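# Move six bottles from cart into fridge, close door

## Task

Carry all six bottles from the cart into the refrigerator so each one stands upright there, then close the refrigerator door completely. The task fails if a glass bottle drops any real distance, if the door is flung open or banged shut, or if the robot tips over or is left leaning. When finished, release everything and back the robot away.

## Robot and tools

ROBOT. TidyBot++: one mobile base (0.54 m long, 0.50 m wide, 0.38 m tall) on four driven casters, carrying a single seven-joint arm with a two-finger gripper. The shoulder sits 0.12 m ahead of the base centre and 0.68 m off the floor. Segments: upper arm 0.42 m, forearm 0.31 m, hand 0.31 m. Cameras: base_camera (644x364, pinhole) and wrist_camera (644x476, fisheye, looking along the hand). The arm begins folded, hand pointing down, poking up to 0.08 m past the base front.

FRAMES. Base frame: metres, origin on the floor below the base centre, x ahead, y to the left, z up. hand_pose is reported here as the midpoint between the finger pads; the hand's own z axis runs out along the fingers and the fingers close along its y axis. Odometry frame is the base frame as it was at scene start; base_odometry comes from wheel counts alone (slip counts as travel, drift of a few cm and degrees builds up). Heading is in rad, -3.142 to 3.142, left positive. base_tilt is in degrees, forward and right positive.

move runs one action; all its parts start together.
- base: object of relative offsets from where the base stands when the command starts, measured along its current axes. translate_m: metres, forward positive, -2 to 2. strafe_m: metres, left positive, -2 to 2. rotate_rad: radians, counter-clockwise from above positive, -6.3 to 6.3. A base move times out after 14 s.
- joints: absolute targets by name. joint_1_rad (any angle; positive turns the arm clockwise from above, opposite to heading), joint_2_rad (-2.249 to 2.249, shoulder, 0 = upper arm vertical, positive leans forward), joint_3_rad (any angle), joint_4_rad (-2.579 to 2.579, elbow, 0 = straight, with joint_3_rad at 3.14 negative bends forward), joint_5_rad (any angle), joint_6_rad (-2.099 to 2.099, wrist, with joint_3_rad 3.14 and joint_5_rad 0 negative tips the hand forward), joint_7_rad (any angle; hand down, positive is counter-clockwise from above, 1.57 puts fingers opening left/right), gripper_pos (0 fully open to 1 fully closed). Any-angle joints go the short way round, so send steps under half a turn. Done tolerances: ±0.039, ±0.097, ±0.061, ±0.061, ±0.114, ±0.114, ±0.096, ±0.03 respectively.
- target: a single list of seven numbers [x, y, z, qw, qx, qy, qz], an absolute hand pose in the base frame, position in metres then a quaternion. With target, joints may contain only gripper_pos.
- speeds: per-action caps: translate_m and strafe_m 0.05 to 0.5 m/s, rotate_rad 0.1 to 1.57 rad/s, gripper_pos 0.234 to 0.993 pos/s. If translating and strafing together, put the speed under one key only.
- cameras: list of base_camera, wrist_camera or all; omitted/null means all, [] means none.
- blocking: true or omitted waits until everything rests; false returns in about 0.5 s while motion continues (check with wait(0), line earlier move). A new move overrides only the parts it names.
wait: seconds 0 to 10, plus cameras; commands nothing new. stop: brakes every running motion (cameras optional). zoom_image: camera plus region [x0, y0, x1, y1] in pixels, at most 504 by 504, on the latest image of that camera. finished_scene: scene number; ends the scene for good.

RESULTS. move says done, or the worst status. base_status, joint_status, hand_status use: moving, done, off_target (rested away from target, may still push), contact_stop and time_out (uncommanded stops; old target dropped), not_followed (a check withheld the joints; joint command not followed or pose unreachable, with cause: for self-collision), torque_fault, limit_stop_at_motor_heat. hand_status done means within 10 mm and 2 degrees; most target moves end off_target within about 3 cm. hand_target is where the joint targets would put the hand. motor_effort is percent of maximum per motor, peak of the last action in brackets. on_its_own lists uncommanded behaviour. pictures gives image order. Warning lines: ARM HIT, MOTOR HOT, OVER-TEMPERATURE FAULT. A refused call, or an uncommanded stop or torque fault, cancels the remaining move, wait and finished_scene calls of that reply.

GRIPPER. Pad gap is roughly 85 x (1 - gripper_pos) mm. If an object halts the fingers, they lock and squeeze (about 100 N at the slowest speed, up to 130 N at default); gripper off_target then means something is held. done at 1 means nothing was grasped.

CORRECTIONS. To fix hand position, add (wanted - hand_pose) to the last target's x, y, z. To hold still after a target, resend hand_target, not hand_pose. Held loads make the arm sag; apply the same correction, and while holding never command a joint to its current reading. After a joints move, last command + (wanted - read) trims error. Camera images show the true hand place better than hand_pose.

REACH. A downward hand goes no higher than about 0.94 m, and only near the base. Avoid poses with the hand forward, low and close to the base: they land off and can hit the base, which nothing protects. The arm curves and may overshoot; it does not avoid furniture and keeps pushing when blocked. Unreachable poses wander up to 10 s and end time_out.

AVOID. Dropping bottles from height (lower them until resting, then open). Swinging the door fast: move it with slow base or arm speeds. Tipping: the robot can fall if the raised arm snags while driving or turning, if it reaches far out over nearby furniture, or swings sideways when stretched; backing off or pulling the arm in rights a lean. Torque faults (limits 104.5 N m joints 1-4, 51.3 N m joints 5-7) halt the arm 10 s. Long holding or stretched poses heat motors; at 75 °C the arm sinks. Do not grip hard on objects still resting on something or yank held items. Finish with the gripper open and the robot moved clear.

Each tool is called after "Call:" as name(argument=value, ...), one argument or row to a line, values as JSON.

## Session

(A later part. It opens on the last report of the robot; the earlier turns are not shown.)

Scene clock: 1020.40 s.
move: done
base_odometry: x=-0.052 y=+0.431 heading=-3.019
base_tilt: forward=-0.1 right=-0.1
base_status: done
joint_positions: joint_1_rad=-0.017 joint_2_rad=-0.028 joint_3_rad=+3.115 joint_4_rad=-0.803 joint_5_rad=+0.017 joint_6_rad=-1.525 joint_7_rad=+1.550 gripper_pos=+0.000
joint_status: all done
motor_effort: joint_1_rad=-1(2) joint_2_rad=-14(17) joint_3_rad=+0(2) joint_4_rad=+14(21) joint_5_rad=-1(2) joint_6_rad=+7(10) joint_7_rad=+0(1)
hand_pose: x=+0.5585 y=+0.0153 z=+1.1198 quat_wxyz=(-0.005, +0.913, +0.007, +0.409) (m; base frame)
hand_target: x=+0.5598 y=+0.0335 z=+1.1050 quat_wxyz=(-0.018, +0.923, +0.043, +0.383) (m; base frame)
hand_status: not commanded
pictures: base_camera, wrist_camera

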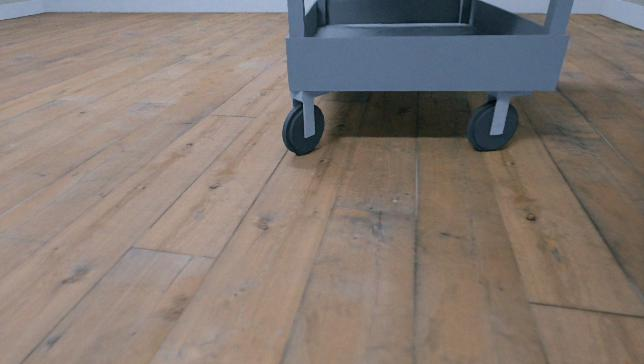

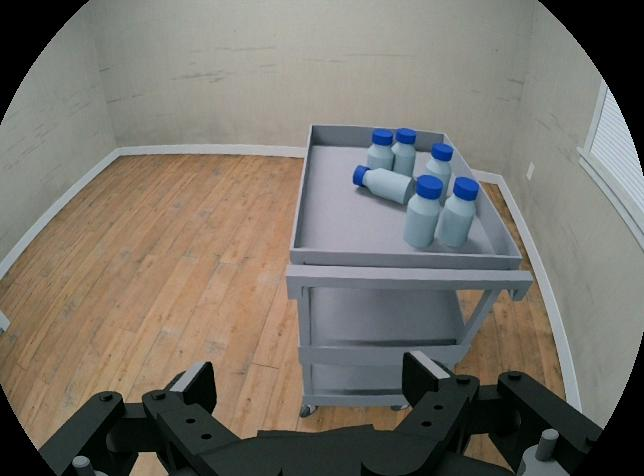

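Call:
move(
  base={"translate_m": -0.04, "strafe_m": -0.2},
  joints={"joint_6_rad": 0.0, "gripper_pos": 0.25},
  cameras=[],
)

Call:
move(
  joints={"joint_2_rad": 0.47, "joint_4_rad": -1.438, "joint_6_rad": 0.155, "joint_1_rad": 0.0},
  cameras=["wrist_camera"],
)

Scene clock: 1167.50 s.
move: done
base_odometry: x=-0.036 y=+0.635 heading=-3.020
base_tilt: forward=-0.1 right=-0.1
base_status: done
joint_positions: joint_1_rad=-0.017 joint_2_rad=-0.026 joint_3_rad=+3.115 joint_4_rad=-0.794 joint_5_rad=+0.017 joint_6_rad=-0.049 joint_7_rad=+1.550 gripper_pos=+0.251
joint_status: all done
motor_effort: joint_1_rad=+0(3) joint_2_rad=-14(17) joint_3_rad=+0(2) joint_4_rad=+14(16) joint_5_rad=-1(2) joint_6_rad=+7(10) joint_7_rad=+0(0)
hand_pose: x=+0.5530 y=+0.0203 z=+1.5413 quat_wxyz=(-0.021, +0.397, +0.008, +0.917) (m; base frame)
hand_target: x=+0.5602 y=+0.0242 z=+1.5452 quat_wxyz=(-0.024, +0.382, +0.010, +0.924) (m; base frame)
hand_status: not commanded
pictures: none
No camera images: "cameras" was empty.

Scene clock: 1169.53 s.
move: done
base_odometry: x=-0.036 y=+0.634 heading=-3.020
base_tilt: forward=-0.1 right=-0.1
base_status: not commanded
joint_positions: joint_1_rad=-0.016 joint_2_rad=+0.435 joint_3_rad=+3.115 joint_4_rad=-1.408 joint_5_rad=+0.017 joint_6_rad=+0.101 joint_7_rad=+1.550 gripper_pos=+0.251
joint_status: all done
motor_effort: joint_1_rad=-1(2) joint_2_rad=-35(42) joint_3_rad=-1(1) joint_4_rad=+20(23) joint_5_rad=-1(1) joint_6_rad=+10(12) joint_7_rad=+0(1)
hand_pose: x=+0.9050 y=+0.0305 z=+0.9259 quat_wxyz=(-0.019, +0.765, +0.011, +0.644) (m; base frame)
hand_target: x=+0.9118 y=+0.0192 z=+0.8968 quat_wxyz=(-0.013, +0.768, +0.005, +0.640) (m; base frame)
hand_status: not commanded
pictures: wrist_camera

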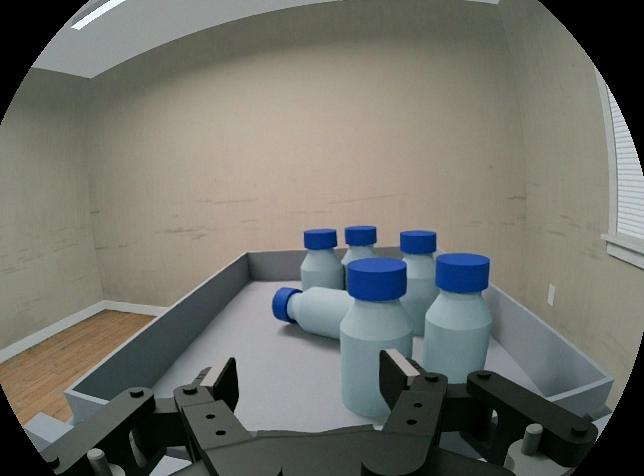

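Call:
move(
  base={"translate_m": 0.085, "strafe_m": -0.053},
  cameras=["wrist_camera"],
)

Call:
zoom_image(
  camera="wrist_camera",
  region=[190, 240, 470, 460],
)

Scene clock: 1192.63 s.
move: done
base_odometry: x=-0.127 y=+0.677 heading=-3.020
base_tilt: forward=-0.1 right=-0.1
base_status: done
joint_positions: joint_1_rad=-0.004 joint_2_rad=+0.437 joint_3_rad=+3.115 joint_4_rad=-1.408 joint_5_rad=+0.017 joint_6_rad=+0.104 joint_7_rad=+1.550 gripper_pos=+0.251
joint_status: not commanded
motor_effort: joint_1_rad=-1(2) joint_2_rad=-35(38) joint_3_rad=-1(2) joint_4_rad=+19(20) joint_5_rad=-1(1) joint_6_rad=+9(10) joint_7_rad=+0(0)
hand_pose: x=+0.9058 y=+0.0213 z=+0.9255 quat_wxyz=(-0.015, +0.764, +0.006, +0.644) (m; base frame)
hand_target: x=+0.9118 y=+0.0192 z=+0.8968 quat_wxyz=(-0.013, +0.768, +0.005, +0.640) (m; base frame)
hand_status: not commanded
pictures: wrist_camera

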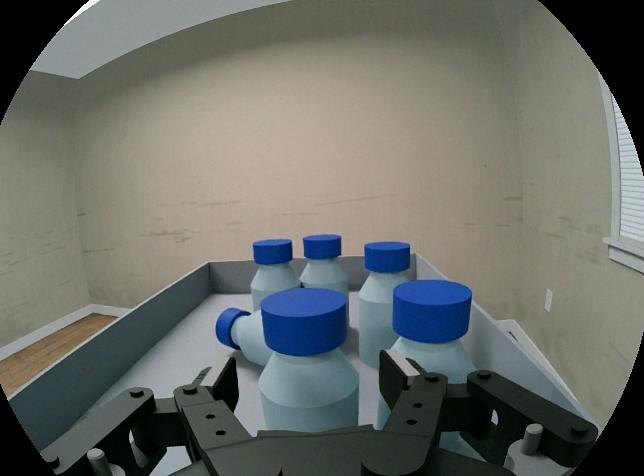

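Scaled by 1.800.

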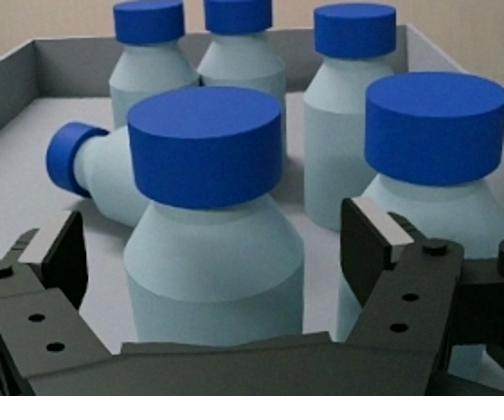

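Call:
move(
  base={"translate_m": 0.049, "strafe_m": 0.004},
  joints={"joint_4_rad": -1.387},
  cameras=["wrist_camera"],
)

Call:
zoom_image(
  camera="wrist_camera",
  region=[190, 240, 470, 460],
)

Scene clock: 1212.70 s.
move: done
base_odometry: x=-0.175 y=+0.667 heading=-3.020
base_tilt: forward=-0.1 right=-0.1
base_status: done
joint_positions: joint_1_rad=-0.004 joint_2_rad=+0.437 joint_3_rad=+3.115 joint_4_rad=-1.394 joint_5_rad=+0.017 joint_6_rad=+0.107 joint_7_rad=+1.550 gripper_pos=+0.251
joint_status: all done
motor_effort: joint_1_rad=+0(2) joint_2_rad=-35(37) joint_3_rad=-1(2) joint_4_rad=+19(22) joint_5_rad=-1(1) joint_6_rad=+9(10) joint_7_rad=+0(1)
hand_pose: x=+0.9079 y=+0.0212 z=+0.9349 quat_wxyz=(-0.015, +0.759, +0.006, +0.651) (m; base frame)
hand_target: x=+0.9192 y=+0.0190 z=+0.9278 quat_wxyz=(-0.013, +0.752, +0.004, +0.659) (m; base frame)
hand_status: not commanded
pictures: wrist_camera

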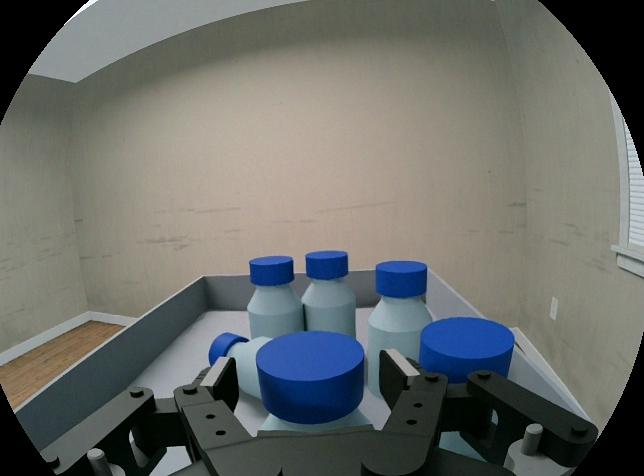

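Scaled by 1.800.

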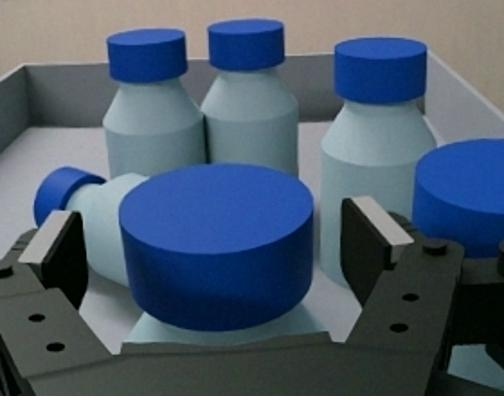

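Call:
move(
  joints={"gripper_pos": 0.445},
  speeds={"gripper_pos": 0.234},
  cameras=["wrist_camera"],
)

Call:
zoom_image(
  camera="wrist_camera",
  region=[190, 240, 470, 460],
)

Scene clock: 1227.10 s.
move: done
base_odometry: x=-0.175 y=+0.667 heading=-3.020
base_tilt: forward=-0.1 right=-0.1
base_status: not commanded
joint_positions: joint_1_rad=-0.004 joint_2_rad=+0.437 joint_3_rad=+3.115 joint_4_rad=-1.394 joint_5_rad=+0.017 joint_6_rad=+0.107 joint_7_rad=+1.550 gripper_pos=+0.447
joint_status: all done
motor_effort: joint_1_rad=-1(2) joint_2_rad=-35(36) joint_3_rad=-2(2) joint_4_rad=+20(20) joint_5_rad=-1(1) joint_6_rad=+10(10) joint_7_rad=+0(0)
hand_pose: x=+0.9080 y=+0.0207 z=+0.9350 quat_wxyz=(-0.015, +0.759, +0.006, +0.651) (m; base frame)
hand_target: x=+0.9192 y=+0.0190 z=+0.9278 quat_wxyz=(-0.013, +0.752, +0.004, +0.659) (m; base frame)
hand_status: not commanded
pictures: wrist_camera

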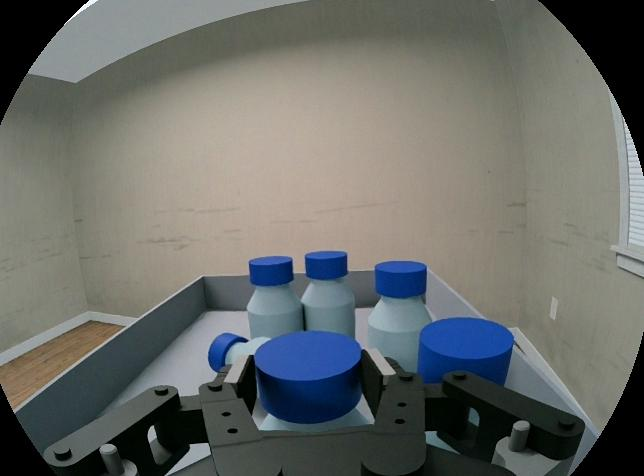

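Scaled by 1.800.

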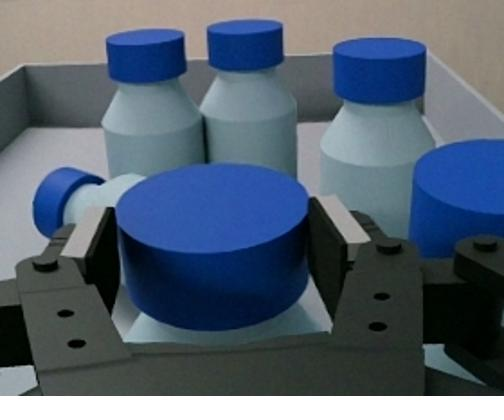

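Call:
move(
  joints={"gripper_pos": 0.465},
  speeds={"gripper_pos": 0.234},
  cameras=[],
)

Scene clock: 1240.37 s.
move: done
base_odometry: x=-0.175 y=+0.667 heading=-3.020
base_tilt: forward=-0.1 right=-0.1
base_status: not commanded
joint_positions: joint_1_rad=-0.004 joint_2_rad=+0.437 joint_3_rad=+3.115 joint_4_rad=-1.394 joint_5_rad=+0.017 joint_6_rad=+0.108 joint_7_rad=+1.550 gripper_pos=+0.465
joint_status: all done
motor_effort: joint_1_rad=-1(2) joint_2_rad=-35(35) joint_3_rad=-1(2) joint_4_rad=+19(20) joint_5_rad=-1(1) joint_6_rad=+9(9) joint_7_rad=+0(0)
hand_pose: x=+0.9080 y=+0.0207 z=+0.9352 quat_wxyz=(-0.015, +0.759, +0.006, +0.651) (m; base frame)
hand_target: x=+0.9192 y=+0.0190 z=+0.9278 quat_wxyz=(-0.013, +0.752, +0.004, +0.659) (m; base frame)
hand_status: not commanded
pictures: none
No camera images: "cameras" was empty.

Call:
move(
  joints={"gripper_pos": 0.485},
  speeds={"gripper_pos": 0.234},
  cameras=["wrist_camera"],
)

Call:
zoom_image(
  camera="wrist_camera",
  region=[190, 240, 470, 460],
)

Scene clock: 1247.23 s.
move: done
base_odometry: x=-0.175 y=+0.667 heading=-3.020
base_tilt: forward=-0.1 right=-0.1
base_status: not commanded
joint_positions: joint_1_rad=-0.004 joint_2_rad=+0.437 joint_3_rad=+3.115 joint_4_rad=-1.394 joint_5_rad=+0.017 joint_6_rad=+0.109 joint_7_rad=+1.550 gripper_pos=+0.485
joint_status: all done
motor_effort: joint_1_rad=-1(1) joint_2_rad=-34(35) joint_3_rad=-1(1) joint_4_rad=+19(20) joint_5_rad=-1(1) joint_6_rad=+9(9) joint_7_rad=+0(0)
hand_pose: x=+0.9081 y=+0.0207 z=+0.9356 quat_wxyz=(-0.015, +0.758, +0.006, +0.652) (m; base frame)
hand_target: x=+0.9192 y=+0.0190 z=+0.9278 quat_wxyz=(-0.013, +0.752, +0.004, +0.659) (m; base frame)
hand_status: not commanded
pictures: wrist_camera

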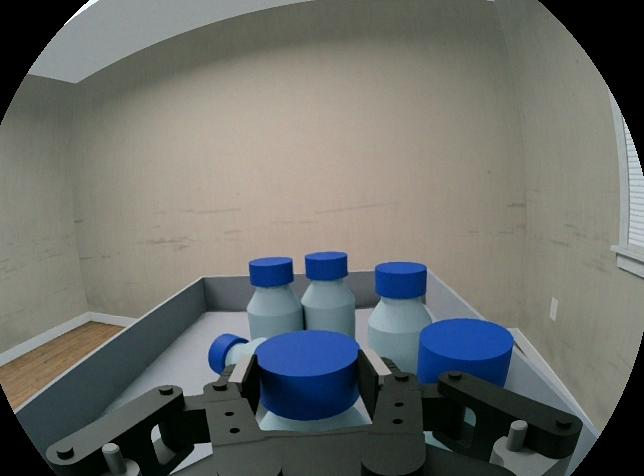

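Scaled by 1.800.

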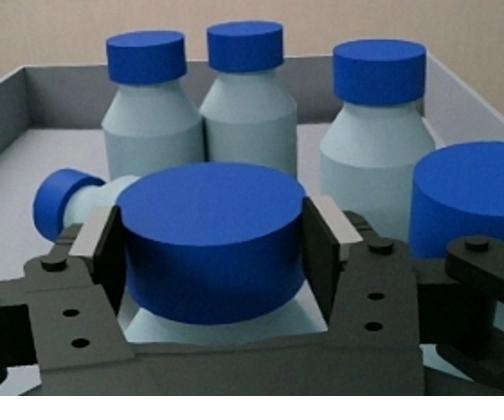

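Call:
move(
  joints={"gripper_pos": 0.36},
  cameras=[],
)

Call:
move(
  base={"translate_m": 0.012},
  cameras=["wrist_camera"],
)

Call:
zoom_image(
  camera="wrist_camera",
  region=[190, 240, 470, 460],
)

Scene clock: 1269.87 s.
move: done
base_odometry: x=-0.175 y=+0.667 heading=-3.020
base_tilt: forward=-0.1 right=-0.1
base_status: not commanded
joint_positions: joint_1_rad=-0.004 joint_2_rad=+0.437 joint_3_rad=+3.115 joint_4_rad=-1.394 joint_5_rad=+0.017 joint_6_rad=+0.109 joint_7_rad=+1.550 gripper_pos=+0.359
joint_status: all done
motor_effort: joint_1_rad=+0(1) joint_2_rad=-35(35) joint_3_rad=-1(1) joint_4_rad=+20(20) joint_5_rad=-1(1) joint_6_rad=+9(10) joint_7_rad=+0(0)
hand_pose: x=+0.9081 y=+0.0207 z=+0.9356 quat_wxyz=(-0.015, +0.758, +0.006, +0.652) (m; base frame)
hand_target: x=+0.9192 y=+0.0190 z=+0.9278 quat_wxyz=(-0.013, +0.752, +0.004, +0.659) (m; base frame)
hand_status: not commanded
pictures: none
No camera images: "cameras" was empty.

Scene clock: 1270.57 s.
move: done
base_odometry: x=-0.187 y=+0.666 heading=-3.020
base_tilt: forward=-0.1 right=-0.1
base_status: done
joint_positions: joint_1_rad=-0.004 joint_2_rad=+0.439 joint_3_rad=+3.115 joint_4_rad=-1.394 joint_5_rad=+0.017 joint_6_rad=+0.109 joint_7_rad=+1.550 gripper_pos=+0.359
joint_status: not commanded
motor_effort: joint_1_rad=-1(2) joint_2_rad=-35(39) joint_3_rad=-1(2) joint_4_rad=+19(20) joint_5_rad=-1(1) joint_6_rad=+9(10) joint_7_rad=+0(1)
hand_pose: x=+0.9086 y=+0.0206 z=+0.9341 quat_wxyz=(-0.015, +0.759, +0.006, +0.651) (m; base frame)
hand_target: x=+0.9192 y=+0.0190 z=+0.9278 quat_wxyz=(-0.013, +0.752, +0.004, +0.659) (m; base frame)
hand_status: not commanded
pictures: wrist_camera

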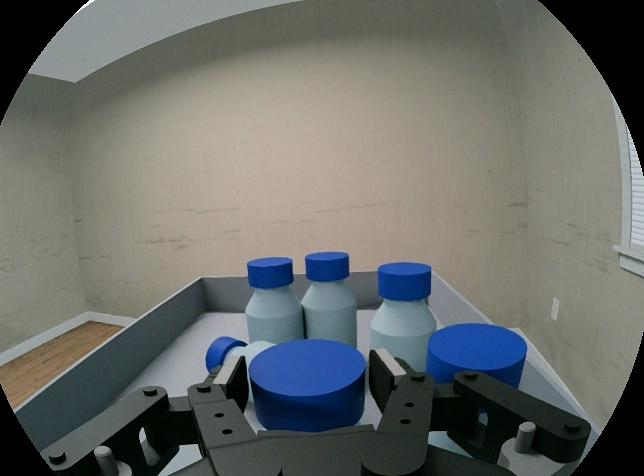

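Scaled by 1.800.

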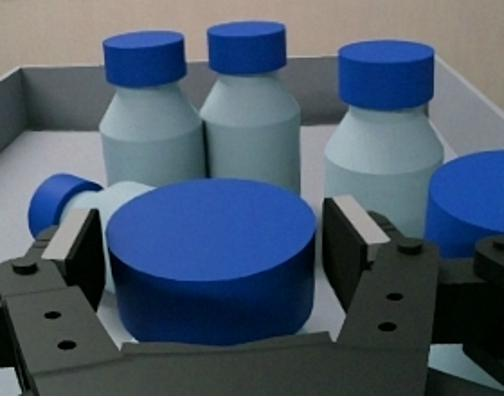

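Call:
move(
  joints={"gripper_pos": 0.44},
  speeds={"gripper_pos": 0.234},
  cameras=["wrist_camera"],
)

Call:
zoom_image(
  camera="wrist_camera",
  region=[190, 240, 470, 460],
)

Scene clock: 1283.03 s.
move: done
base_odometry: x=-0.187 y=+0.666 heading=-3.020
base_tilt: forward=-0.1 right=-0.1
base_status: not commanded
joint_positions: joint_1_rad=-0.004 joint_2_rad=+0.439 joint_3_rad=+3.115 joint_4_rad=-1.394 joint_5_rad=+0.017 joint_6_rad=+0.110 joint_7_rad=+1.550 gripper_pos=+0.423
joint_status: all done
motor_effort: joint_1_rad=+0(1) joint_2_rad=-33(35) joint_3_rad=+0(1) joint_4_rad=+19(20) joint_5_rad=-1(1) joint_6_rad=+8(10) joint_7_rad=+0(1)
hand_pose: x=+0.9086 y=+0.0207 z=+0.9343 quat_wxyz=(-0.015, +0.759, +0.006, +0.651) (m; base frame)
hand_target: x=+0.9192 y=+0.0190 z=+0.9278 quat_wxyz=(-0.013, +0.752, +0.004, +0.659) (m; base frame)
hand_status: not commanded
pictures: wrist_camera

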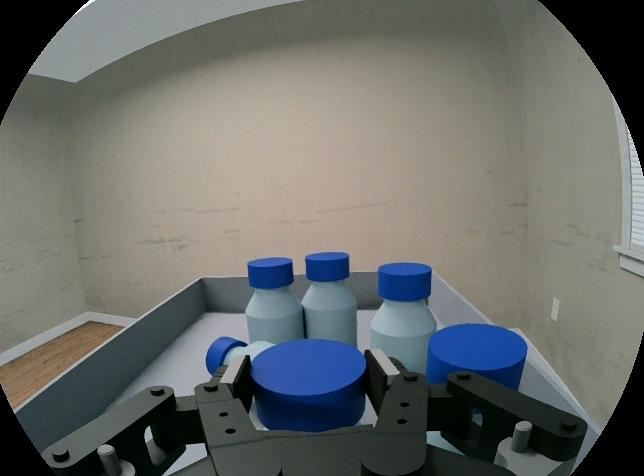

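Scaled by 1.800.

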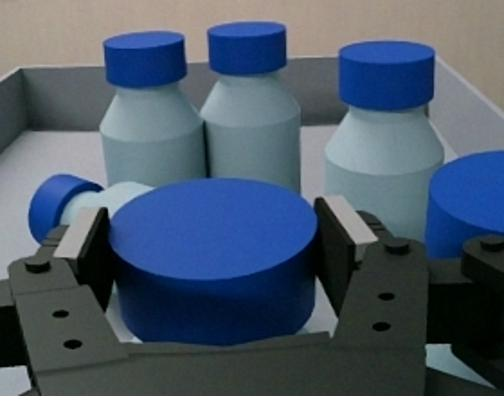

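Call:
move(
  joints={"joint_4_rad": -1.28, "joint_6_rad": 0.06},
  cameras=[],
)

Call:
move(
  joints={"gripper_pos": 0.48},
  speeds={"gripper_pos": 0.234},
  cameras=["wrist_camera"],
)

Scene clock: 1297.53 s.
move: done
base_odometry: x=-0.187 y=+0.666 heading=-3.020
base_tilt: forward=-0.1 right=-0.1
base_status: not commanded
joint_positions: joint_1_rad=-0.004 joint_2_rad=+0.452 joint_3_rad=+3.115 joint_4_rad=-1.319 joint_5_rad=+0.017 joint_6_rad=+0.069 joint_7_rad=+1.551 gripper_pos=+0.429
joint_status: all done
motor_effort: joint_1_rad=-1(1) joint_2_rad=-40(42) joint_3_rad=-1(1) joint_4_rad=+23(24) joint_5_rad=-1(1) joint_6_rad=+13(14) joint_7_rad=+0(1)
hand_pose: x=+0.9190 y=+0.0203 z=+0.9570 quat_wxyz=(-0.015, +0.752, +0.006, +0.659) (m; base frame)
hand_target: x=+0.9274 y=+0.0195 z=+0.9642 quat_wxyz=(-0.014, +0.748, +0.005, +0.664) (m; base frame)
hand_status: not commanded
pictures: none
No camera images: "cameras" was empty.

Scene clock: 1298.03 s.
move: off_target
base_odometry: x=-0.187 y=+0.666 heading=-3.020
base_tilt: forward=-0.1 right=-0.1
base_status: not commanded
joint_positions: joint_1_rad=-0.004 joint_2_rad=+0.452 joint_3_rad=+3.115 joint_4_rad=-1.319 joint_5_rad=+0.017 joint_6_rad=+0.069 joint_7_rad=+1.551 gripper_pos=+0.430
joint_status: gripper_pos off_target (ended at +0.430, target +0.480)
motor_effort: joint_1_rad=+0(1) joint_2_rad=-40(41) joint_3_rad=-1(1) joint_4_rad=+23(23) joint_5_rad=-1(1) joint_6_rad=+13(13) joint_7_rad=+0(0)
hand_pose: x=+0.9190 y=+0.0203 z=+0.9570 quat_wxyz=(-0.015, +0.752, +0.006, +0.659) (m; base frame)
hand_target: x=+0.9274 y=+0.0195 z=+0.9642 quat_wxyz=(-0.014, +0.748, +0.005, +0.664) (m; base frame)
hand_status: not commanded
pictures: wrist_camera

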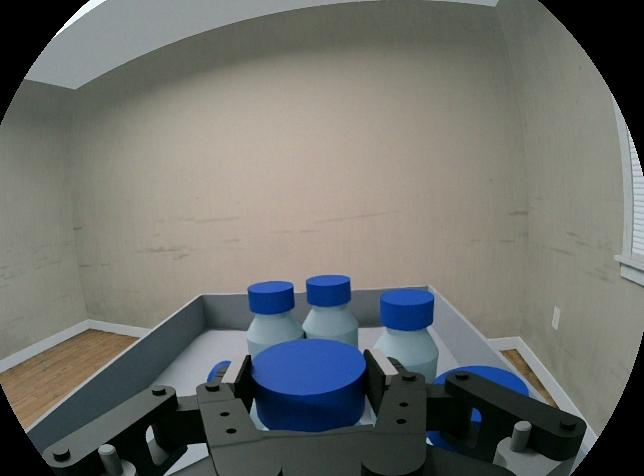

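Call:
move(
  joints={"joint_2_rad": 0.42, "joint_4_rad": -1.08, "joint_6_rad": -0.14},
  cameras=[],
)

Call:
move(
  base={"translate_m": -0.3},
  speeds={"translate_m": 0.3},
  cameras=["wrist_camera"],
)

Scene clock: 1308.17 s.
move: done
base_odometry: x=-0.187 y=+0.666 heading=-3.020
base_tilt: forward=-0.1 right=-0.1
base_status: not commanded
joint_positions: joint_1_rad=-0.004 joint_2_rad=+0.452 joint_3_rad=+3.115 joint_4_rad=-1.117 joint_5_rad=+0.017 joint_6_rad=-0.109 joint_7_rad=+1.551 gripper_pos=+0.430
joint_status: all done
motor_effort: joint_1_rad=+0(1) joint_2_rad=-41(42) joint_3_rad=-1(1) joint_4_rad=+23(25) joint_5_rad=-1(1) joint_6_rad=+12(15) joint_7_rad=+0(0)
hand_pose: x=+0.9262 y=+0.0187 z=+1.0278 quat_wxyz=(-0.014, +0.744, +0.004, +0.668) (m; base frame)
hand_target: x=+0.9140 y=+0.0207 z=+1.0670 quat_wxyz=(-0.016, +0.731, +0.007, +0.682) (m; base frame)
hand_status: not commanded
pictures: none
No camera images: "cameras" was empty.

Scene clock: 1310.20 s.
move: done
base_odometry: x=+0.111 y=+0.702 heading=-3.020
base_tilt: forward=-0.1 right=-0.1
base_status: done
joint_positions: joint_1_rad=-0.003 joint_2_rad=+0.452 joint_3_rad=+3.115 joint_4_rad=-1.117 joint_5_rad=+0.017 joint_6_rad=-0.114 joint_7_rad=+1.551 gripper_pos=+0.430
joint_status: not commanded
motor_effort: joint_1_rad=+0(2) joint_2_rad=-40(45) joint_3_rad=-1(2) joint_4_rad=+23(24) joint_5_rad=-1(1) joint_6_rad=+12(14) joint_7_rad=+0(1)
hand_pose: x=+0.9260 y=+0.0180 z=+1.0266 quat_wxyz=(-0.013, +0.745, +0.004, +0.667) (m; base frame)
hand_target: x=+0.9140 y=+0.0207 z=+1.0670 quat_wxyz=(-0.016, +0.731, +0.007, +0.682) (m; base frame)
hand_status: not commanded
pictures: wrist_camera

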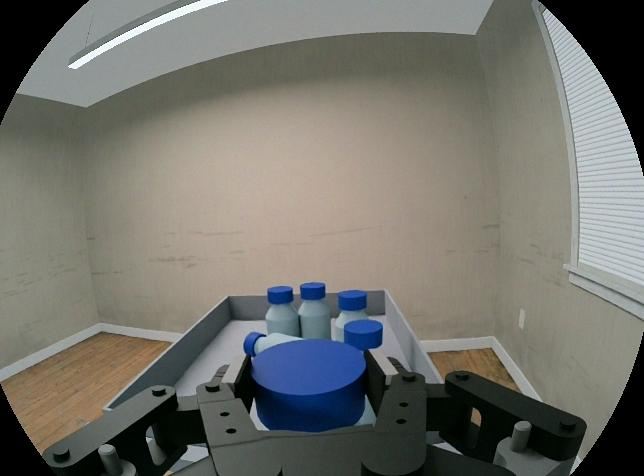

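Call:
move(
  cameras=["wrist_camera","base_camera"],
)

Scene clock: 1352.60 s.
base_odometry: x=+0.111 y=+0.702 heading=-3.020
base_tilt: forward=-0.1 right=-0.1
base_status: done
joint_positions: joint_1_rad=-0.003 joint_2_rad=+0.452 joint_3_rad=+3.115 joint_4_rad=-1.117 joint_5_rad=+0.017 joint_6_rad=-0.114 joint_7_rad=+1.551 gripper_pos=+0.430
joint_status: not commanded
motor_effort: joint_1_rad=-1(2) joint_2_rad=-40(45) joint_3_rad=-1(2) joint_4_rad=+23(24) joint_5_rad=-1(1) joint_6_rad=+13(14) joint_7_rad=+0(1)
hand_pose: x=+0.9260 y=+0.0180 z=+1.0266 quat_wxyz=(-0.013, +0.745, +0.004, +0.667) (m; base frame)
hand_target: x=+0.9140 y=+0.0207 z=+1.0670 quat_wxyz=(-0.016, +0.731, +0.007, +0.682) (m; base frame)
hand_status: not commanded
pictures: base_camera, wrist_camera

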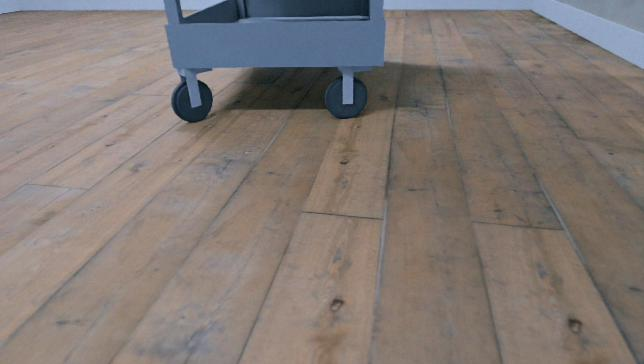

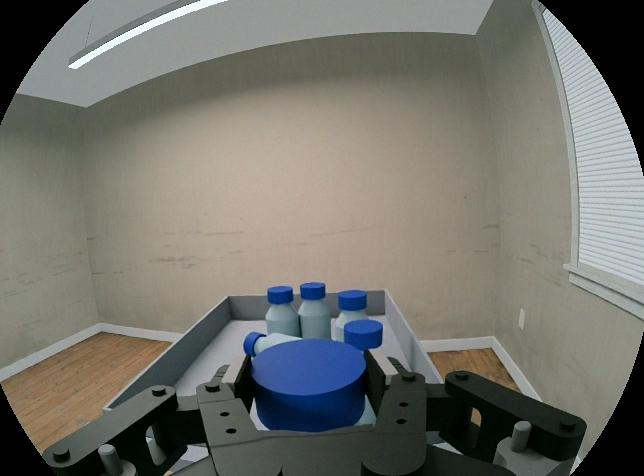

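Call:
move(
  base={"strafe_m": 0.5, "rotate_rad": 1.38},
  speeds={"rotate_rad": 0.9},
  joints={"joint_2_rad": -0.327, "joint_4_rad": -1.95, "joint_6_rad": -0.03},
  cameras=["wrist_camera"],
)

Call:
move(
  base={"translate_m": 0.969, "strafe_m": -0.886},
  cameras=["wrist_camera", "base_camera"],
)

Scene clock: 1397.03 s.
move: done
base_odometry: x=+0.171 y=+0.205 heading=-1.640
base_tilt: forward=-0.1 right=-0.1
base_status: done
joint_positions: joint_1_rad=-0.002 joint_2_rad=-0.279 joint_3_rad=+3.113 joint_4_rad=-1.935 joint_5_rad=+0.017 joint_6_rad=-0.106 joint_7_rad=+1.551 gripper_pos=+0.430
joint_status: all done
motor_effort: joint_1_rad=-1(8) joint_2_rad=-15(42) joint_3_rad=+0(6) joint_4_rad=+23(25) joint_5_rad=-1(2) joint_6_rad=+13(14) joint_7_rad=+0(0)
hand_pose: x=+0.6215 y=+0.0179 z=+1.0001 quat_wxyz=(-0.007, +0.771, +0.012, +0.636) (m; base frame)
hand_target: x=+0.6074 y=+0.0199 z=+1.0381 quat_wxyz=(-0.007, +0.735, +0.014, +0.677) (m; base frame)
hand_status: not commanded
pictures: wrist_camera

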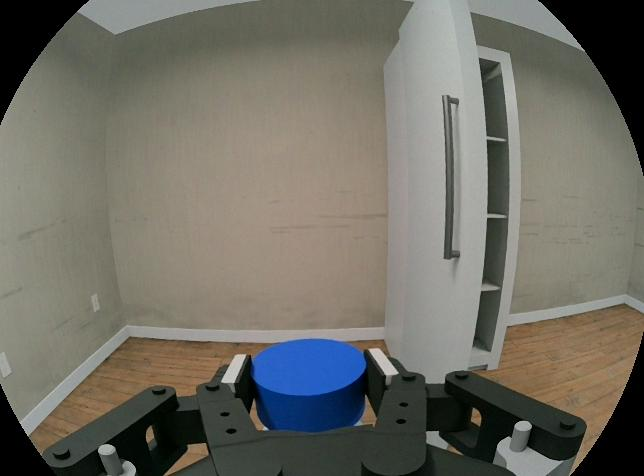

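Scene clock: 1400.40 s.
move: done
base_odometry: x=-0.780 y=-0.700 heading=-1.640
base_tilt: forward=-0.1 right=-0.1
base_status: done
joint_positions: joint_1_rad=-0.002 joint_2_rad=-0.292 joint_3_rad=+3.113 joint_4_rad=-1.936 joint_5_rad=+0.017 joint_6_rad=-0.103 joint_7_rad=+1.551 gripper_pos=+0.430
joint_status: not commanded
motor_effort: joint_1_rad=-1(2) joint_2_rad=-14(17) joint_3_rad=+0(2) joint_4_rad=+23(24) joint_5_rad=-1(1) joint_6_rad=+13(14) joint_7_rad=+0(1)
hand_pose: x=+0.6173 y=+0.0180 z=+1.0070 quat_wxyz=(-0.007, +0.767, +0.012, +0.642) (m; base frame)
hand_target: x=+0.6074 y=+0.0199 z=+1.0381 quat_wxyz=(-0.007, +0.735, +0.014, +0.677) (m; base frame)
hand_status: not commanded
pictures: base_camera, wrist_camera

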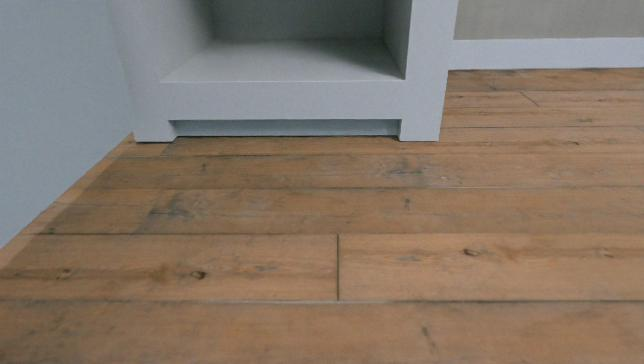

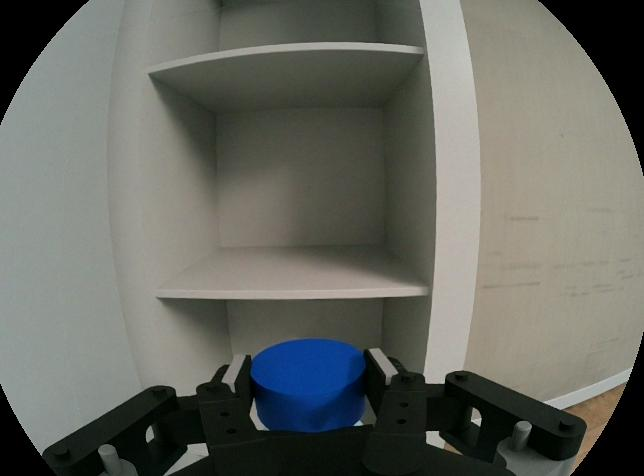

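Call:
move(
  base={"strafe_m": -0.067},
  joints={"joint_1_rad": 0.0, "joint_2_rad": 0.26, "joint_4_rad": -1.06, "joint_6_rad": -0.31},
  cameras=["wrist_camera"],
)

Scene clock: 1501.40 s.
move: done
base_odometry: x=-0.847 y=-0.696 heading=-1.640
base_tilt: forward=-0.1 right=-0.1
base_status: done
joint_positions: joint_1_rad=-0.001 joint_2_rad=+0.236 joint_3_rad=+3.114 joint_4_rad=-1.104 joint_5_rad=+0.017 joint_6_rad=-0.279 joint_7_rad=+1.551 gripper_pos=+0.430
joint_status: all done
motor_effort: joint_1_rad=-1(2) joint_2_rad=-33(34) joint_3_rad=-1(3) joint_4_rad=+23(25) joint_5_rad=-1(1) joint_6_rad=+12(15) joint_7_rad=+0(1)
hand_pose: x=+0.8338 y=+0.0169 z=+1.1476 quat_wxyz=(-0.012, +0.724, +0.005, +0.690) (m; base frame)
hand_target: x=+0.8417 y=+0.0225 z=+1.1483 quat_wxyz=(-0.017, +0.728, +0.012, +0.686) (m; base frame)
hand_status: not commanded
pictures: wrist_camera

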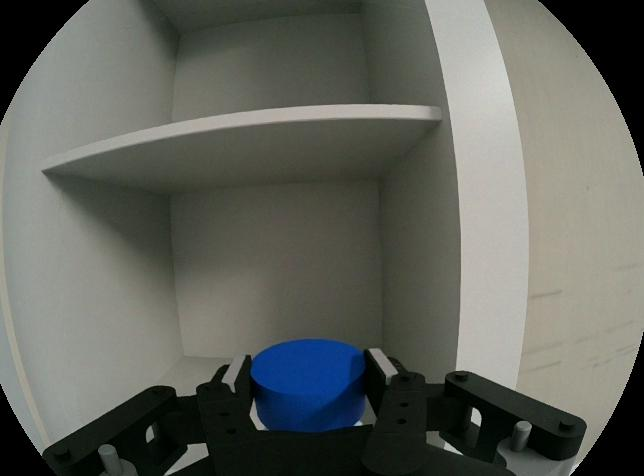

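Call:
move(
  joints={"joint_1_rad": 0.0, "joint_2_rad": 0.311, "joint_4_rad": -1.06, "joint_6_rad": -0.37},
  cameras=["wrist_camera"],
)

Scene clock: 1525.17 s.
move: done
base_odometry: x=-0.847 y=-0.696 heading=-1.640
base_tilt: forward=-0.1 right=-0.1
base_status: not commanded
joint_positions: joint_1_rad=-0.001 joint_2_rad=+0.294 joint_3_rad=+3.114 joint_4_rad=-1.095 joint_5_rad=+0.017 joint_6_rad=-0.341 joint_7_rad=+1.551 gripper_pos=+0.430
joint_status: all done
motor_effort: joint_1_rad=+0(1) joint_2_rad=-35(38) joint_3_rad=-1(1) joint_4_rad=+23(24) joint_5_rad=-1(1) joint_6_rad=+14(14) joint_7_rad=+0(1)
hand_pose: x=+0.8570 y=+0.0167 z=+1.0922 quat_wxyz=(-0.011, +0.761, +0.004, +0.649) (m; base frame)
hand_target: x=+0.8619 y=+0.0231 z=+1.0923 quat_wxyz=(-0.017, +0.764, +0.012, +0.644) (m; base frame)
hand_status: not commanded
pictures: wrist_camera

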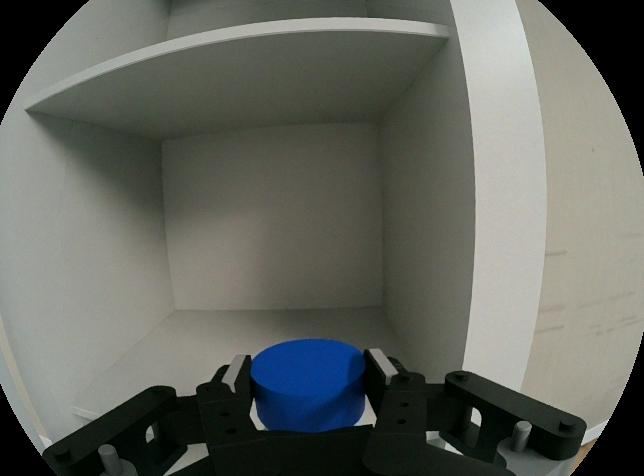

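Call:
move(
  base={"translate_m": 0.39, "strafe_m": -0.015},
  speeds={"translate_m": 0.3},
  cameras=["wrist_camera", "base_camera"],
)

Scene clock: 1554.67 s.
move: done
base_odometry: x=-0.889 y=-1.084 heading=-1.640
base_tilt: forward=-0.1 right=-0.1
base_status: done
joint_positions: joint_1_rad=-0.001 joint_2_rad=+0.298 joint_3_rad=+3.114 joint_4_rad=-1.094 joint_5_rad=+0.017 joint_6_rad=-0.344 joint_7_rad=+1.551 gripper_pos=+0.430
joint_status: not commanded
motor_effort: joint_1_rad=+0(1) joint_2_rad=-35(38) joint_3_rad=-1(1) joint_4_rad=+23(25) joint_5_rad=-1(1) joint_6_rad=+13(14) joint_7_rad=+0(0)
hand_pose: x=+0.8583 y=+0.0166 z=+1.0891 quat_wxyz=(-0.011, +0.763, +0.004, +0.646) (m; base frame)
hand_target: x=+0.8619 y=+0.0231 z=+1.0923 quat_wxyz=(-0.017, +0.764, +0.012, +0.644) (m; base frame)
hand_status: not commanded
pictures: base_camera, wrist_camera

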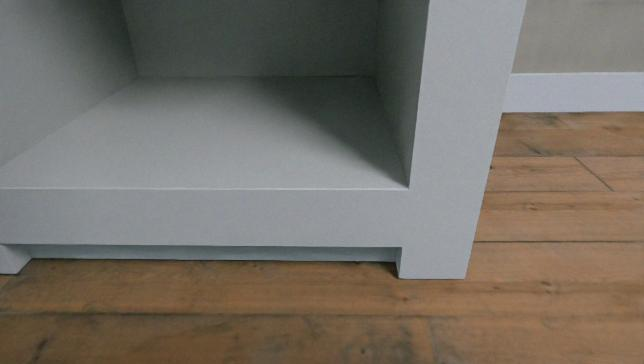

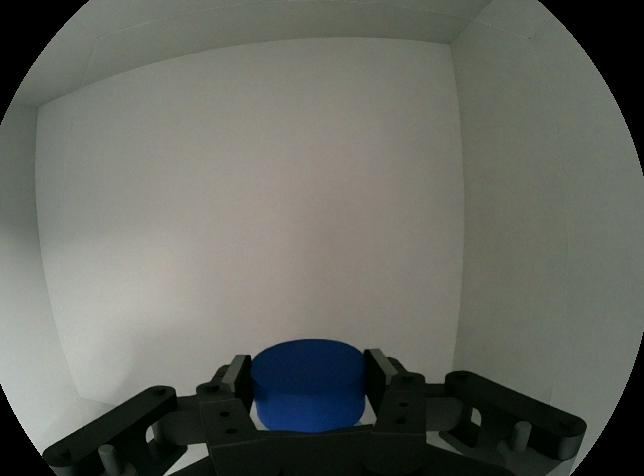

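Call:
zoom_image(
  camera="wrist_camera",
  region=[40, 200, 540, 470],
)

Scaled by 1.008.

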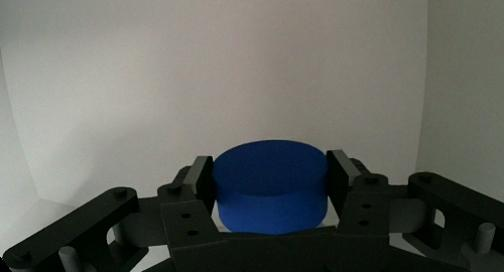

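Call:
move(
  joints={"joint_1_rad": 0.0, "joint_2_rad": 0.311, "joint_4_rad": -1.15, "joint_6_rad": -0.25},
  cameras=["wrist_camera"],
)

Scene clock: 1597.83 s.
move: done
base_odometry: x=-0.889 y=-1.084 heading=-1.640
base_tilt: forward=-0.1 right=-0.1
base_status: not commanded
joint_positions: joint_1_rad=-0.001 joint_2_rad=+0.298 joint_3_rad=+3.114 joint_4_rad=-1.142 joint_5_rad=+0.017 joint_6_rad=-0.308 joint_7_rad=+1.551 gripper_pos=+0.430
joint_status: all done
motor_effort: joint_1_rad=+0(1) joint_2_rad=-35(37) joint_3_rad=-1(1) joint_4_rad=+23(25) joint_5_rad=-1(1) joint_6_rad=+12(14) joint_7_rad=+0(0)
hand_pose: x=+0.8600 y=+0.0170 z=+1.0706 quat_wxyz=(-0.011, +0.767, +0.005, +0.642) (m; base frame)
hand_target: x=+0.8677 y=+0.0224 z=+1.0736 quat_wxyz=(-0.016, +0.755, +0.011, +0.656) (m; base frame)
hand_status: not commanded
pictures: wrist_camera

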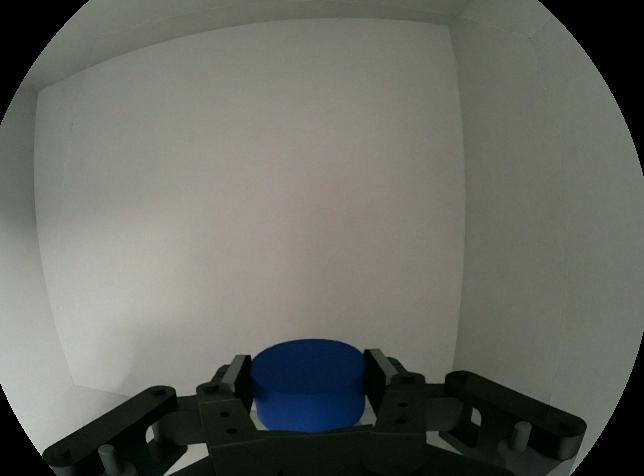

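Call:
move(
  joints={"joint_1_rad": 0.0, "joint_2_rad": 0.311, "joint_4_rad": -1.18, "joint_6_rad": -0.205},
  cameras=[],
)

Call:
move(
  joints={"joint_1_rad": 0.0, "joint_2_rad": 0.311, "joint_4_rad": -1.2, "joint_6_rad": -0.185},
  cameras=[],
)

Scene clock: 1607.00 s.
move: done
base_odometry: x=-0.889 y=-1.084 heading=-1.640
base_tilt: forward=-0.1 right=-0.1
base_status: not commanded
joint_positions: joint_1_rad=-0.001 joint_2_rad=+0.298 joint_3_rad=+3.114 joint_4_rad=-1.168 joint_5_rad=+0.017 joint_6_rad=-0.272 joint_7_rad=+1.551 gripper_pos=+0.430
joint_status: all done
motor_effort: joint_1_rad=-1(1) joint_2_rad=-36(37) joint_3_rad=-1(1) joint_4_rad=+23(24) joint_5_rad=-1(1) joint_6_rad=+12(13) joint_7_rad=+0(0)
hand_pose: x=+0.8615 y=+0.0173 z=+1.0652 quat_wxyz=(-0.011, +0.764, +0.005, +0.645) (m; base frame)
hand_target: x=+0.8692 y=+0.0221 z=+1.0688 quat_wxyz=(-0.016, +0.750, +0.010, +0.661) (m; base frame)
hand_status: not commanded
pictures: none
No camera images: "cameras" was empty.

Scene clock: 1607.57 s.
move: done
base_odometry: x=-0.889 y=-1.084 heading=-1.640
base_tilt: forward=-0.1 right=-0.1
base_status: not commanded
joint_positions: joint_1_rad=-0.001 joint_2_rad=+0.298 joint_3_rad=+3.114 joint_4_rad=-1.181 joint_5_rad=+0.017 joint_6_rad=-0.251 joint_7_rad=+1.551 gripper_pos=+0.430
joint_status: all done
motor_effort: joint_1_rad=+0(1) joint_2_rad=-34(36) joint_3_rad=-1(1) joint_4_rad=+23(24) joint_5_rad=-1(1) joint_6_rad=+12(13) joint_7_rad=+0(0)
hand_pose: x=+0.8624 y=+0.0174 z=+1.0642 quat_wxyz=(-0.012, +0.761, +0.005, +0.649) (m; base frame)
hand_target: x=+0.8697 y=+0.0220 z=+1.0626 quat_wxyz=(-0.016, +0.750, +0.010, +0.661) (m; base frame)
hand_status: not commanded
pictures: none
No camera images: "cameras" was empty.

Call:
move(
  joints={"joint_1_rad": 0.0, "joint_2_rad": 0.311, "joint_4_rad": -1.22, "joint_6_rad": -0.17},
  cameras=[],
)

Call:
move(
  joints={"joint_1_rad": 0.0, "joint_2_rad": 0.311, "joint_4_rad": -1.24, "joint_6_rad": -0.15},
  cameras=[],
)

Call:
move(
  joints={"joint_1_rad": 0.0, "joint_2_rad": 0.311, "joint_4_rad": -1.26, "joint_6_rad": -0.13},
  cameras=["wrist_camera"],
)

Scene clock: 1623.17 s.
move: done
base_odometry: x=-0.889 y=-1.084 heading=-1.640
base_tilt: forward=-0.1 right=-0.1
base_status: not commanded
joint_positions: joint_1_rad=-0.001 joint_2_rad=+0.298 joint_3_rad=+3.114 joint_4_rad=-1.192 joint_5_rad=+0.017 joint_6_rad=-0.228 joint_7_rad=+1.551 gripper_pos=+0.430
joint_status: all done
motor_effort: joint_1_rad=-1(2) joint_2_rad=-32(34) joint_3_rad=-1(2) joint_4_rad=+21(23) joint_5_rad=-1(1) joint_6_rad=+11(12) joint_7_rad=+0(1)
hand_pose: x=+0.8632 y=+0.0176 z=+1.0638 quat_wxyz=(-0.012, +0.757, +0.005, +0.653) (m; base frame)
hand_target: x=+0.8698 y=+0.0219 z=+1.0547 quat_wxyz=(-0.016, +0.751, +0.010, +0.660) (m; base frame)
hand_status: not commanded
pictures: none
No camera images: "cameras" was empty.

Scene clock: 1623.73 s.
move: done
base_odometry: x=-0.889 y=-1.084 heading=-1.640
base_tilt: forward=-0.1 right=-0.1
base_status: not commanded
joint_positions: joint_1_rad=-0.001 joint_2_rad=+0.298 joint_3_rad=+3.114 joint_4_rad=-1.206 joint_5_rad=+0.017 joint_6_rad=-0.201 joint_7_rad=+1.551 gripper_pos=+0.430
joint_status: all done
motor_effort: joint_1_rad=-1(2) joint_2_rad=-30(32) joint_3_rad=-1(1) joint_4_rad=+20(21) joint_5_rad=-1(1) joint_6_rad=+10(11) joint_7_rad=+0(0)
hand_pose: x=+0.8641 y=+0.0177 z=+1.0634 quat_wxyz=(-0.012, +0.753, +0.005, +0.658) (m; base frame)
hand_target: x=+0.8700 y=+0.0218 z=+1.0485 quat_wxyz=(-0.015, +0.751, +0.009, +0.660) (m; base frame)
hand_status: not commanded
pictures: none
No camera images: "cameras" was empty.

Scene clock: 1624.30 s.
move: done
base_odometry: x=-0.889 y=-1.084 heading=-1.640
base_tilt: forward=-0.1 right=-0.1
base_status: not commanded
joint_positions: joint_1_rad=-0.001 joint_2_rad=+0.298 joint_3_rad=+3.114 joint_4_rad=-1.221 joint_5_rad=+0.017 joint_6_rad=-0.174 joint_7_rad=+1.551 gripper_pos=+0.430
joint_status: all done
motor_effort: joint_1_rad=-1(2) joint_2_rad=-29(31) joint_3_rad=-1(1) joint_4_rad=+19(20) joint_5_rad=-1(1) joint_6_rad=+9(10) joint_7_rad=+0(0)
hand_pose: x=+0.8649 y=+0.0179 z=+1.0630 quat_wxyz=(-0.012, +0.749, +0.005, +0.663) (m; base frame)
hand_target: x=+0.8701 y=+0.0217 z=+1.0422 quat_wxyz=(-0.015, +0.751, +0.009, +0.660) (m; base frame)
hand_status: not commanded
pictures: wrist_camera

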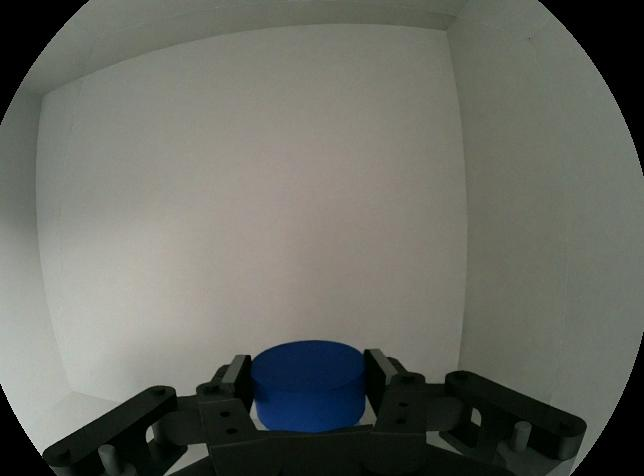

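Call:
move(
  joints={"joint_1_rad": 0.0, "joint_2_rad": 0.311, "joint_4_rad": -1.235, "joint_6_rad": -0.19},
  cameras=[],
)

Scene clock: 1635.03 s.
move: done
base_odometry: x=-0.889 y=-1.084 heading=-1.640
base_tilt: forward=-0.1 right=-0.1
base_status: not commanded
joint_positions: joint_1_rad=-0.001 joint_2_rad=+0.298 joint_3_rad=+3.114 joint_4_rad=-1.217 joint_5_rad=+0.017 joint_6_rad=-0.181 joint_7_rad=+1.551 gripper_pos=+0.430
joint_status: all done
motor_effort: joint_1_rad=-1(2) joint_2_rad=-28(29) joint_3_rad=-1(2) joint_4_rad=+18(19) joint_5_rad=+0(1) joint_6_rad=+7(10) joint_7_rad=+0(1)
hand_pose: x=+0.8646 y=+0.0178 z=+1.0629 quat_wxyz=(-0.012, +0.750, +0.005, +0.661) (m; base frame)
hand_target: x=+0.8683 y=+0.0222 z=+1.0393 quat_wxyz=(-0.016, +0.763, +0.010, +0.646) (m; base frame)
hand_status: not commanded
pictures: none
No camera images: "cameras" was empty.

Call:
move(
  joints={"joint_1_rad": 0.0, "joint_2_rad": 0.311, "joint_4_rad": -1.19, "joint_6_rad": -0.225},
  cameras=[],
)

Scene clock: 1641.93 s.
move: done
base_odometry: x=-0.889 y=-1.084 heading=-1.640
base_tilt: forward=-0.1 right=-0.1
base_status: not commanded
joint_positions: joint_1_rad=-0.001 joint_2_rad=+0.298 joint_3_rad=+3.114 joint_4_rad=-1.206 joint_5_rad=+0.017 joint_6_rad=-0.201 joint_7_rad=+1.551 gripper_pos=+0.430
joint_status: all done
motor_effort: joint_1_rad=+0(1) joint_2_rad=-31(32) joint_3_rad=+0(1) joint_4_rad=+20(22) joint_5_rad=-1(1) joint_6_rad=+10(11) joint_7_rad=+0(1)
hand_pose: x=+0.8641 y=+0.0177 z=+1.0634 quat_wxyz=(-0.012, +0.753, +0.005, +0.658) (m; base frame)
hand_target: x=+0.8682 y=+0.0224 z=+1.0565 quat_wxyz=(-0.016, +0.760, +0.010, +0.650) (m; base frame)
hand_status: not commanded
pictures: none
No camera images: "cameras" was empty.

Call:
move(
  joints={"gripper_pos": 0.39},
  speeds={"gripper_pos": 0.234},
  cameras=["wrist_camera"],
)

Call:
move(
  joints={"gripper_pos": 0.25},
  speeds={"gripper_pos": 0.234},
  cameras=["wrist_camera"],
)

Scene clock: 1649.27 s.
move: done
base_odometry: x=-0.889 y=-1.084 heading=-1.640
base_tilt: forward=-0.1 right=-0.1
base_status: not commanded
joint_positions: joint_1_rad=-0.001 joint_2_rad=+0.298 joint_3_rad=+3.114 joint_4_rad=-1.206 joint_5_rad=+0.017 joint_6_rad=-0.201 joint_7_rad=+1.551 gripper_pos=+0.391
joint_status: all done
motor_effort: joint_1_rad=-1(1) joint_2_rad=-32(32) joint_3_rad=-1(2) joint_4_rad=+20(21) joint_5_rad=-1(1) joint_6_rad=+10(11) joint_7_rad=+0(1)
hand_pose: x=+0.8641 y=+0.0177 z=+1.0634 quat_wxyz=(-0.012, +0.753, +0.005, +0.658) (m; base frame)
hand_target: x=+0.8682 y=+0.0224 z=+1.0565 quat_wxyz=(-0.016, +0.760, +0.010, +0.650) (m; base frame)
hand_status: not commanded
pictures: wrist_camera

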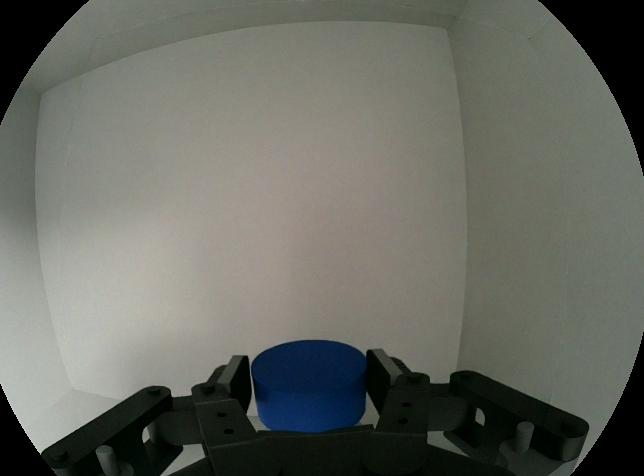

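Scene clock: 1650.17 s.
move: done
base_odometry: x=-0.889 y=-1.084 heading=-1.640
base_tilt: forward=-0.1 right=-0.1
base_status: not commanded
joint_positions: joint_1_rad=-0.001 joint_2_rad=+0.298 joint_3_rad=+3.114 joint_4_rad=-1.206 joint_5_rad=+0.017 joint_6_rad=-0.201 joint_7_rad=+1.551 gripper_pos=+0.251
joint_status: all done
motor_effort: joint_1_rad=-1(2) joint_2_rad=-31(32) joint_3_rad=-1(2) joint_4_rad=+20(20) joint_5_rad=-1(1) joint_6_rad=+9(10) joint_7_rad=+0(0)
hand_pose: x=+0.8641 y=+0.0177 z=+1.0634 quat_wxyz=(-0.012, +0.753, +0.005, +0.658) (m; base frame)
hand_target: x=+0.8682 y=+0.0224 z=+1.0565 quat_wxyz=(-0.016, +0.760, +0.010, +0.650) (m; base frame)
hand_status: not commanded
pictures: wrist_camera

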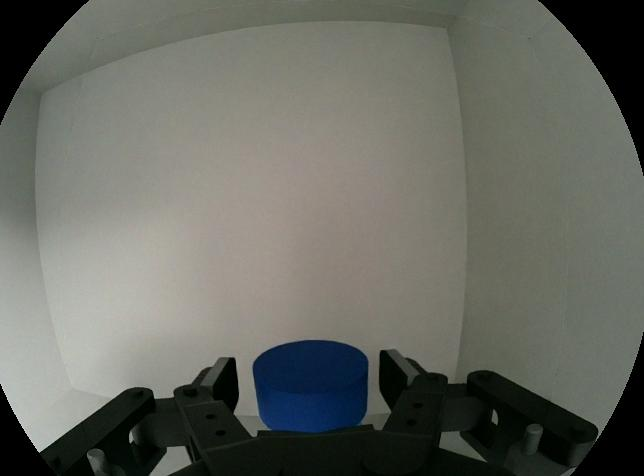

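Call:
move(
  base={"translate_m": -0.45, "strafe_m": -0.009},
  speeds={"translate_m": 0.3},
  cameras=["wrist_camera"],
)

Scene clock: 1662.13 s.
move: done
base_odometry: x=-0.867 y=-0.634 heading=-1.640
base_tilt: forward=-0.1 right=-0.1
base_status: done
joint_positions: joint_1_rad=-0.001 joint_2_rad=+0.298 joint_3_rad=+3.114 joint_4_rad=-1.206 joint_5_rad=+0.017 joint_6_rad=-0.201 joint_7_rad=+1.551 gripper_pos=+0.251
joint_status: not commanded
motor_effort: joint_1_rad=+0(2) joint_2_rad=-31(35) joint_3_rad=-1(2) joint_4_rad=+20(21) joint_5_rad=-1(1) joint_6_rad=+9(11) joint_7_rad=+0(1)
hand_pose: x=+0.8641 y=+0.0176 z=+1.0635 quat_wxyz=(-0.012, +0.753, +0.005, +0.658) (m; base frame)
hand_target: x=+0.8682 y=+0.0224 z=+1.0565 quat_wxyz=(-0.016, +0.760, +0.010, +0.650) (m; base frame)
hand_status: not commanded
pictures: wrist_camera

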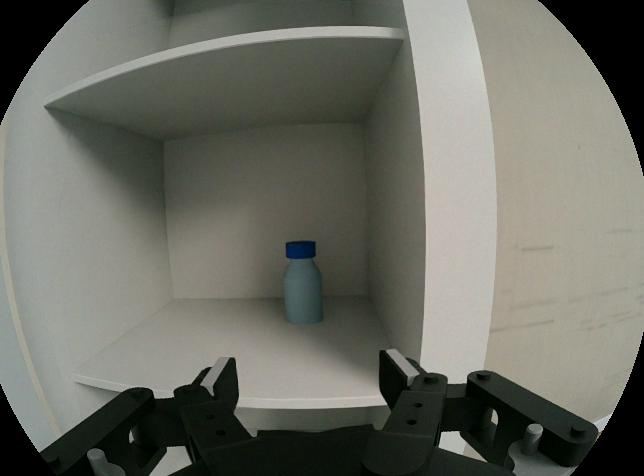

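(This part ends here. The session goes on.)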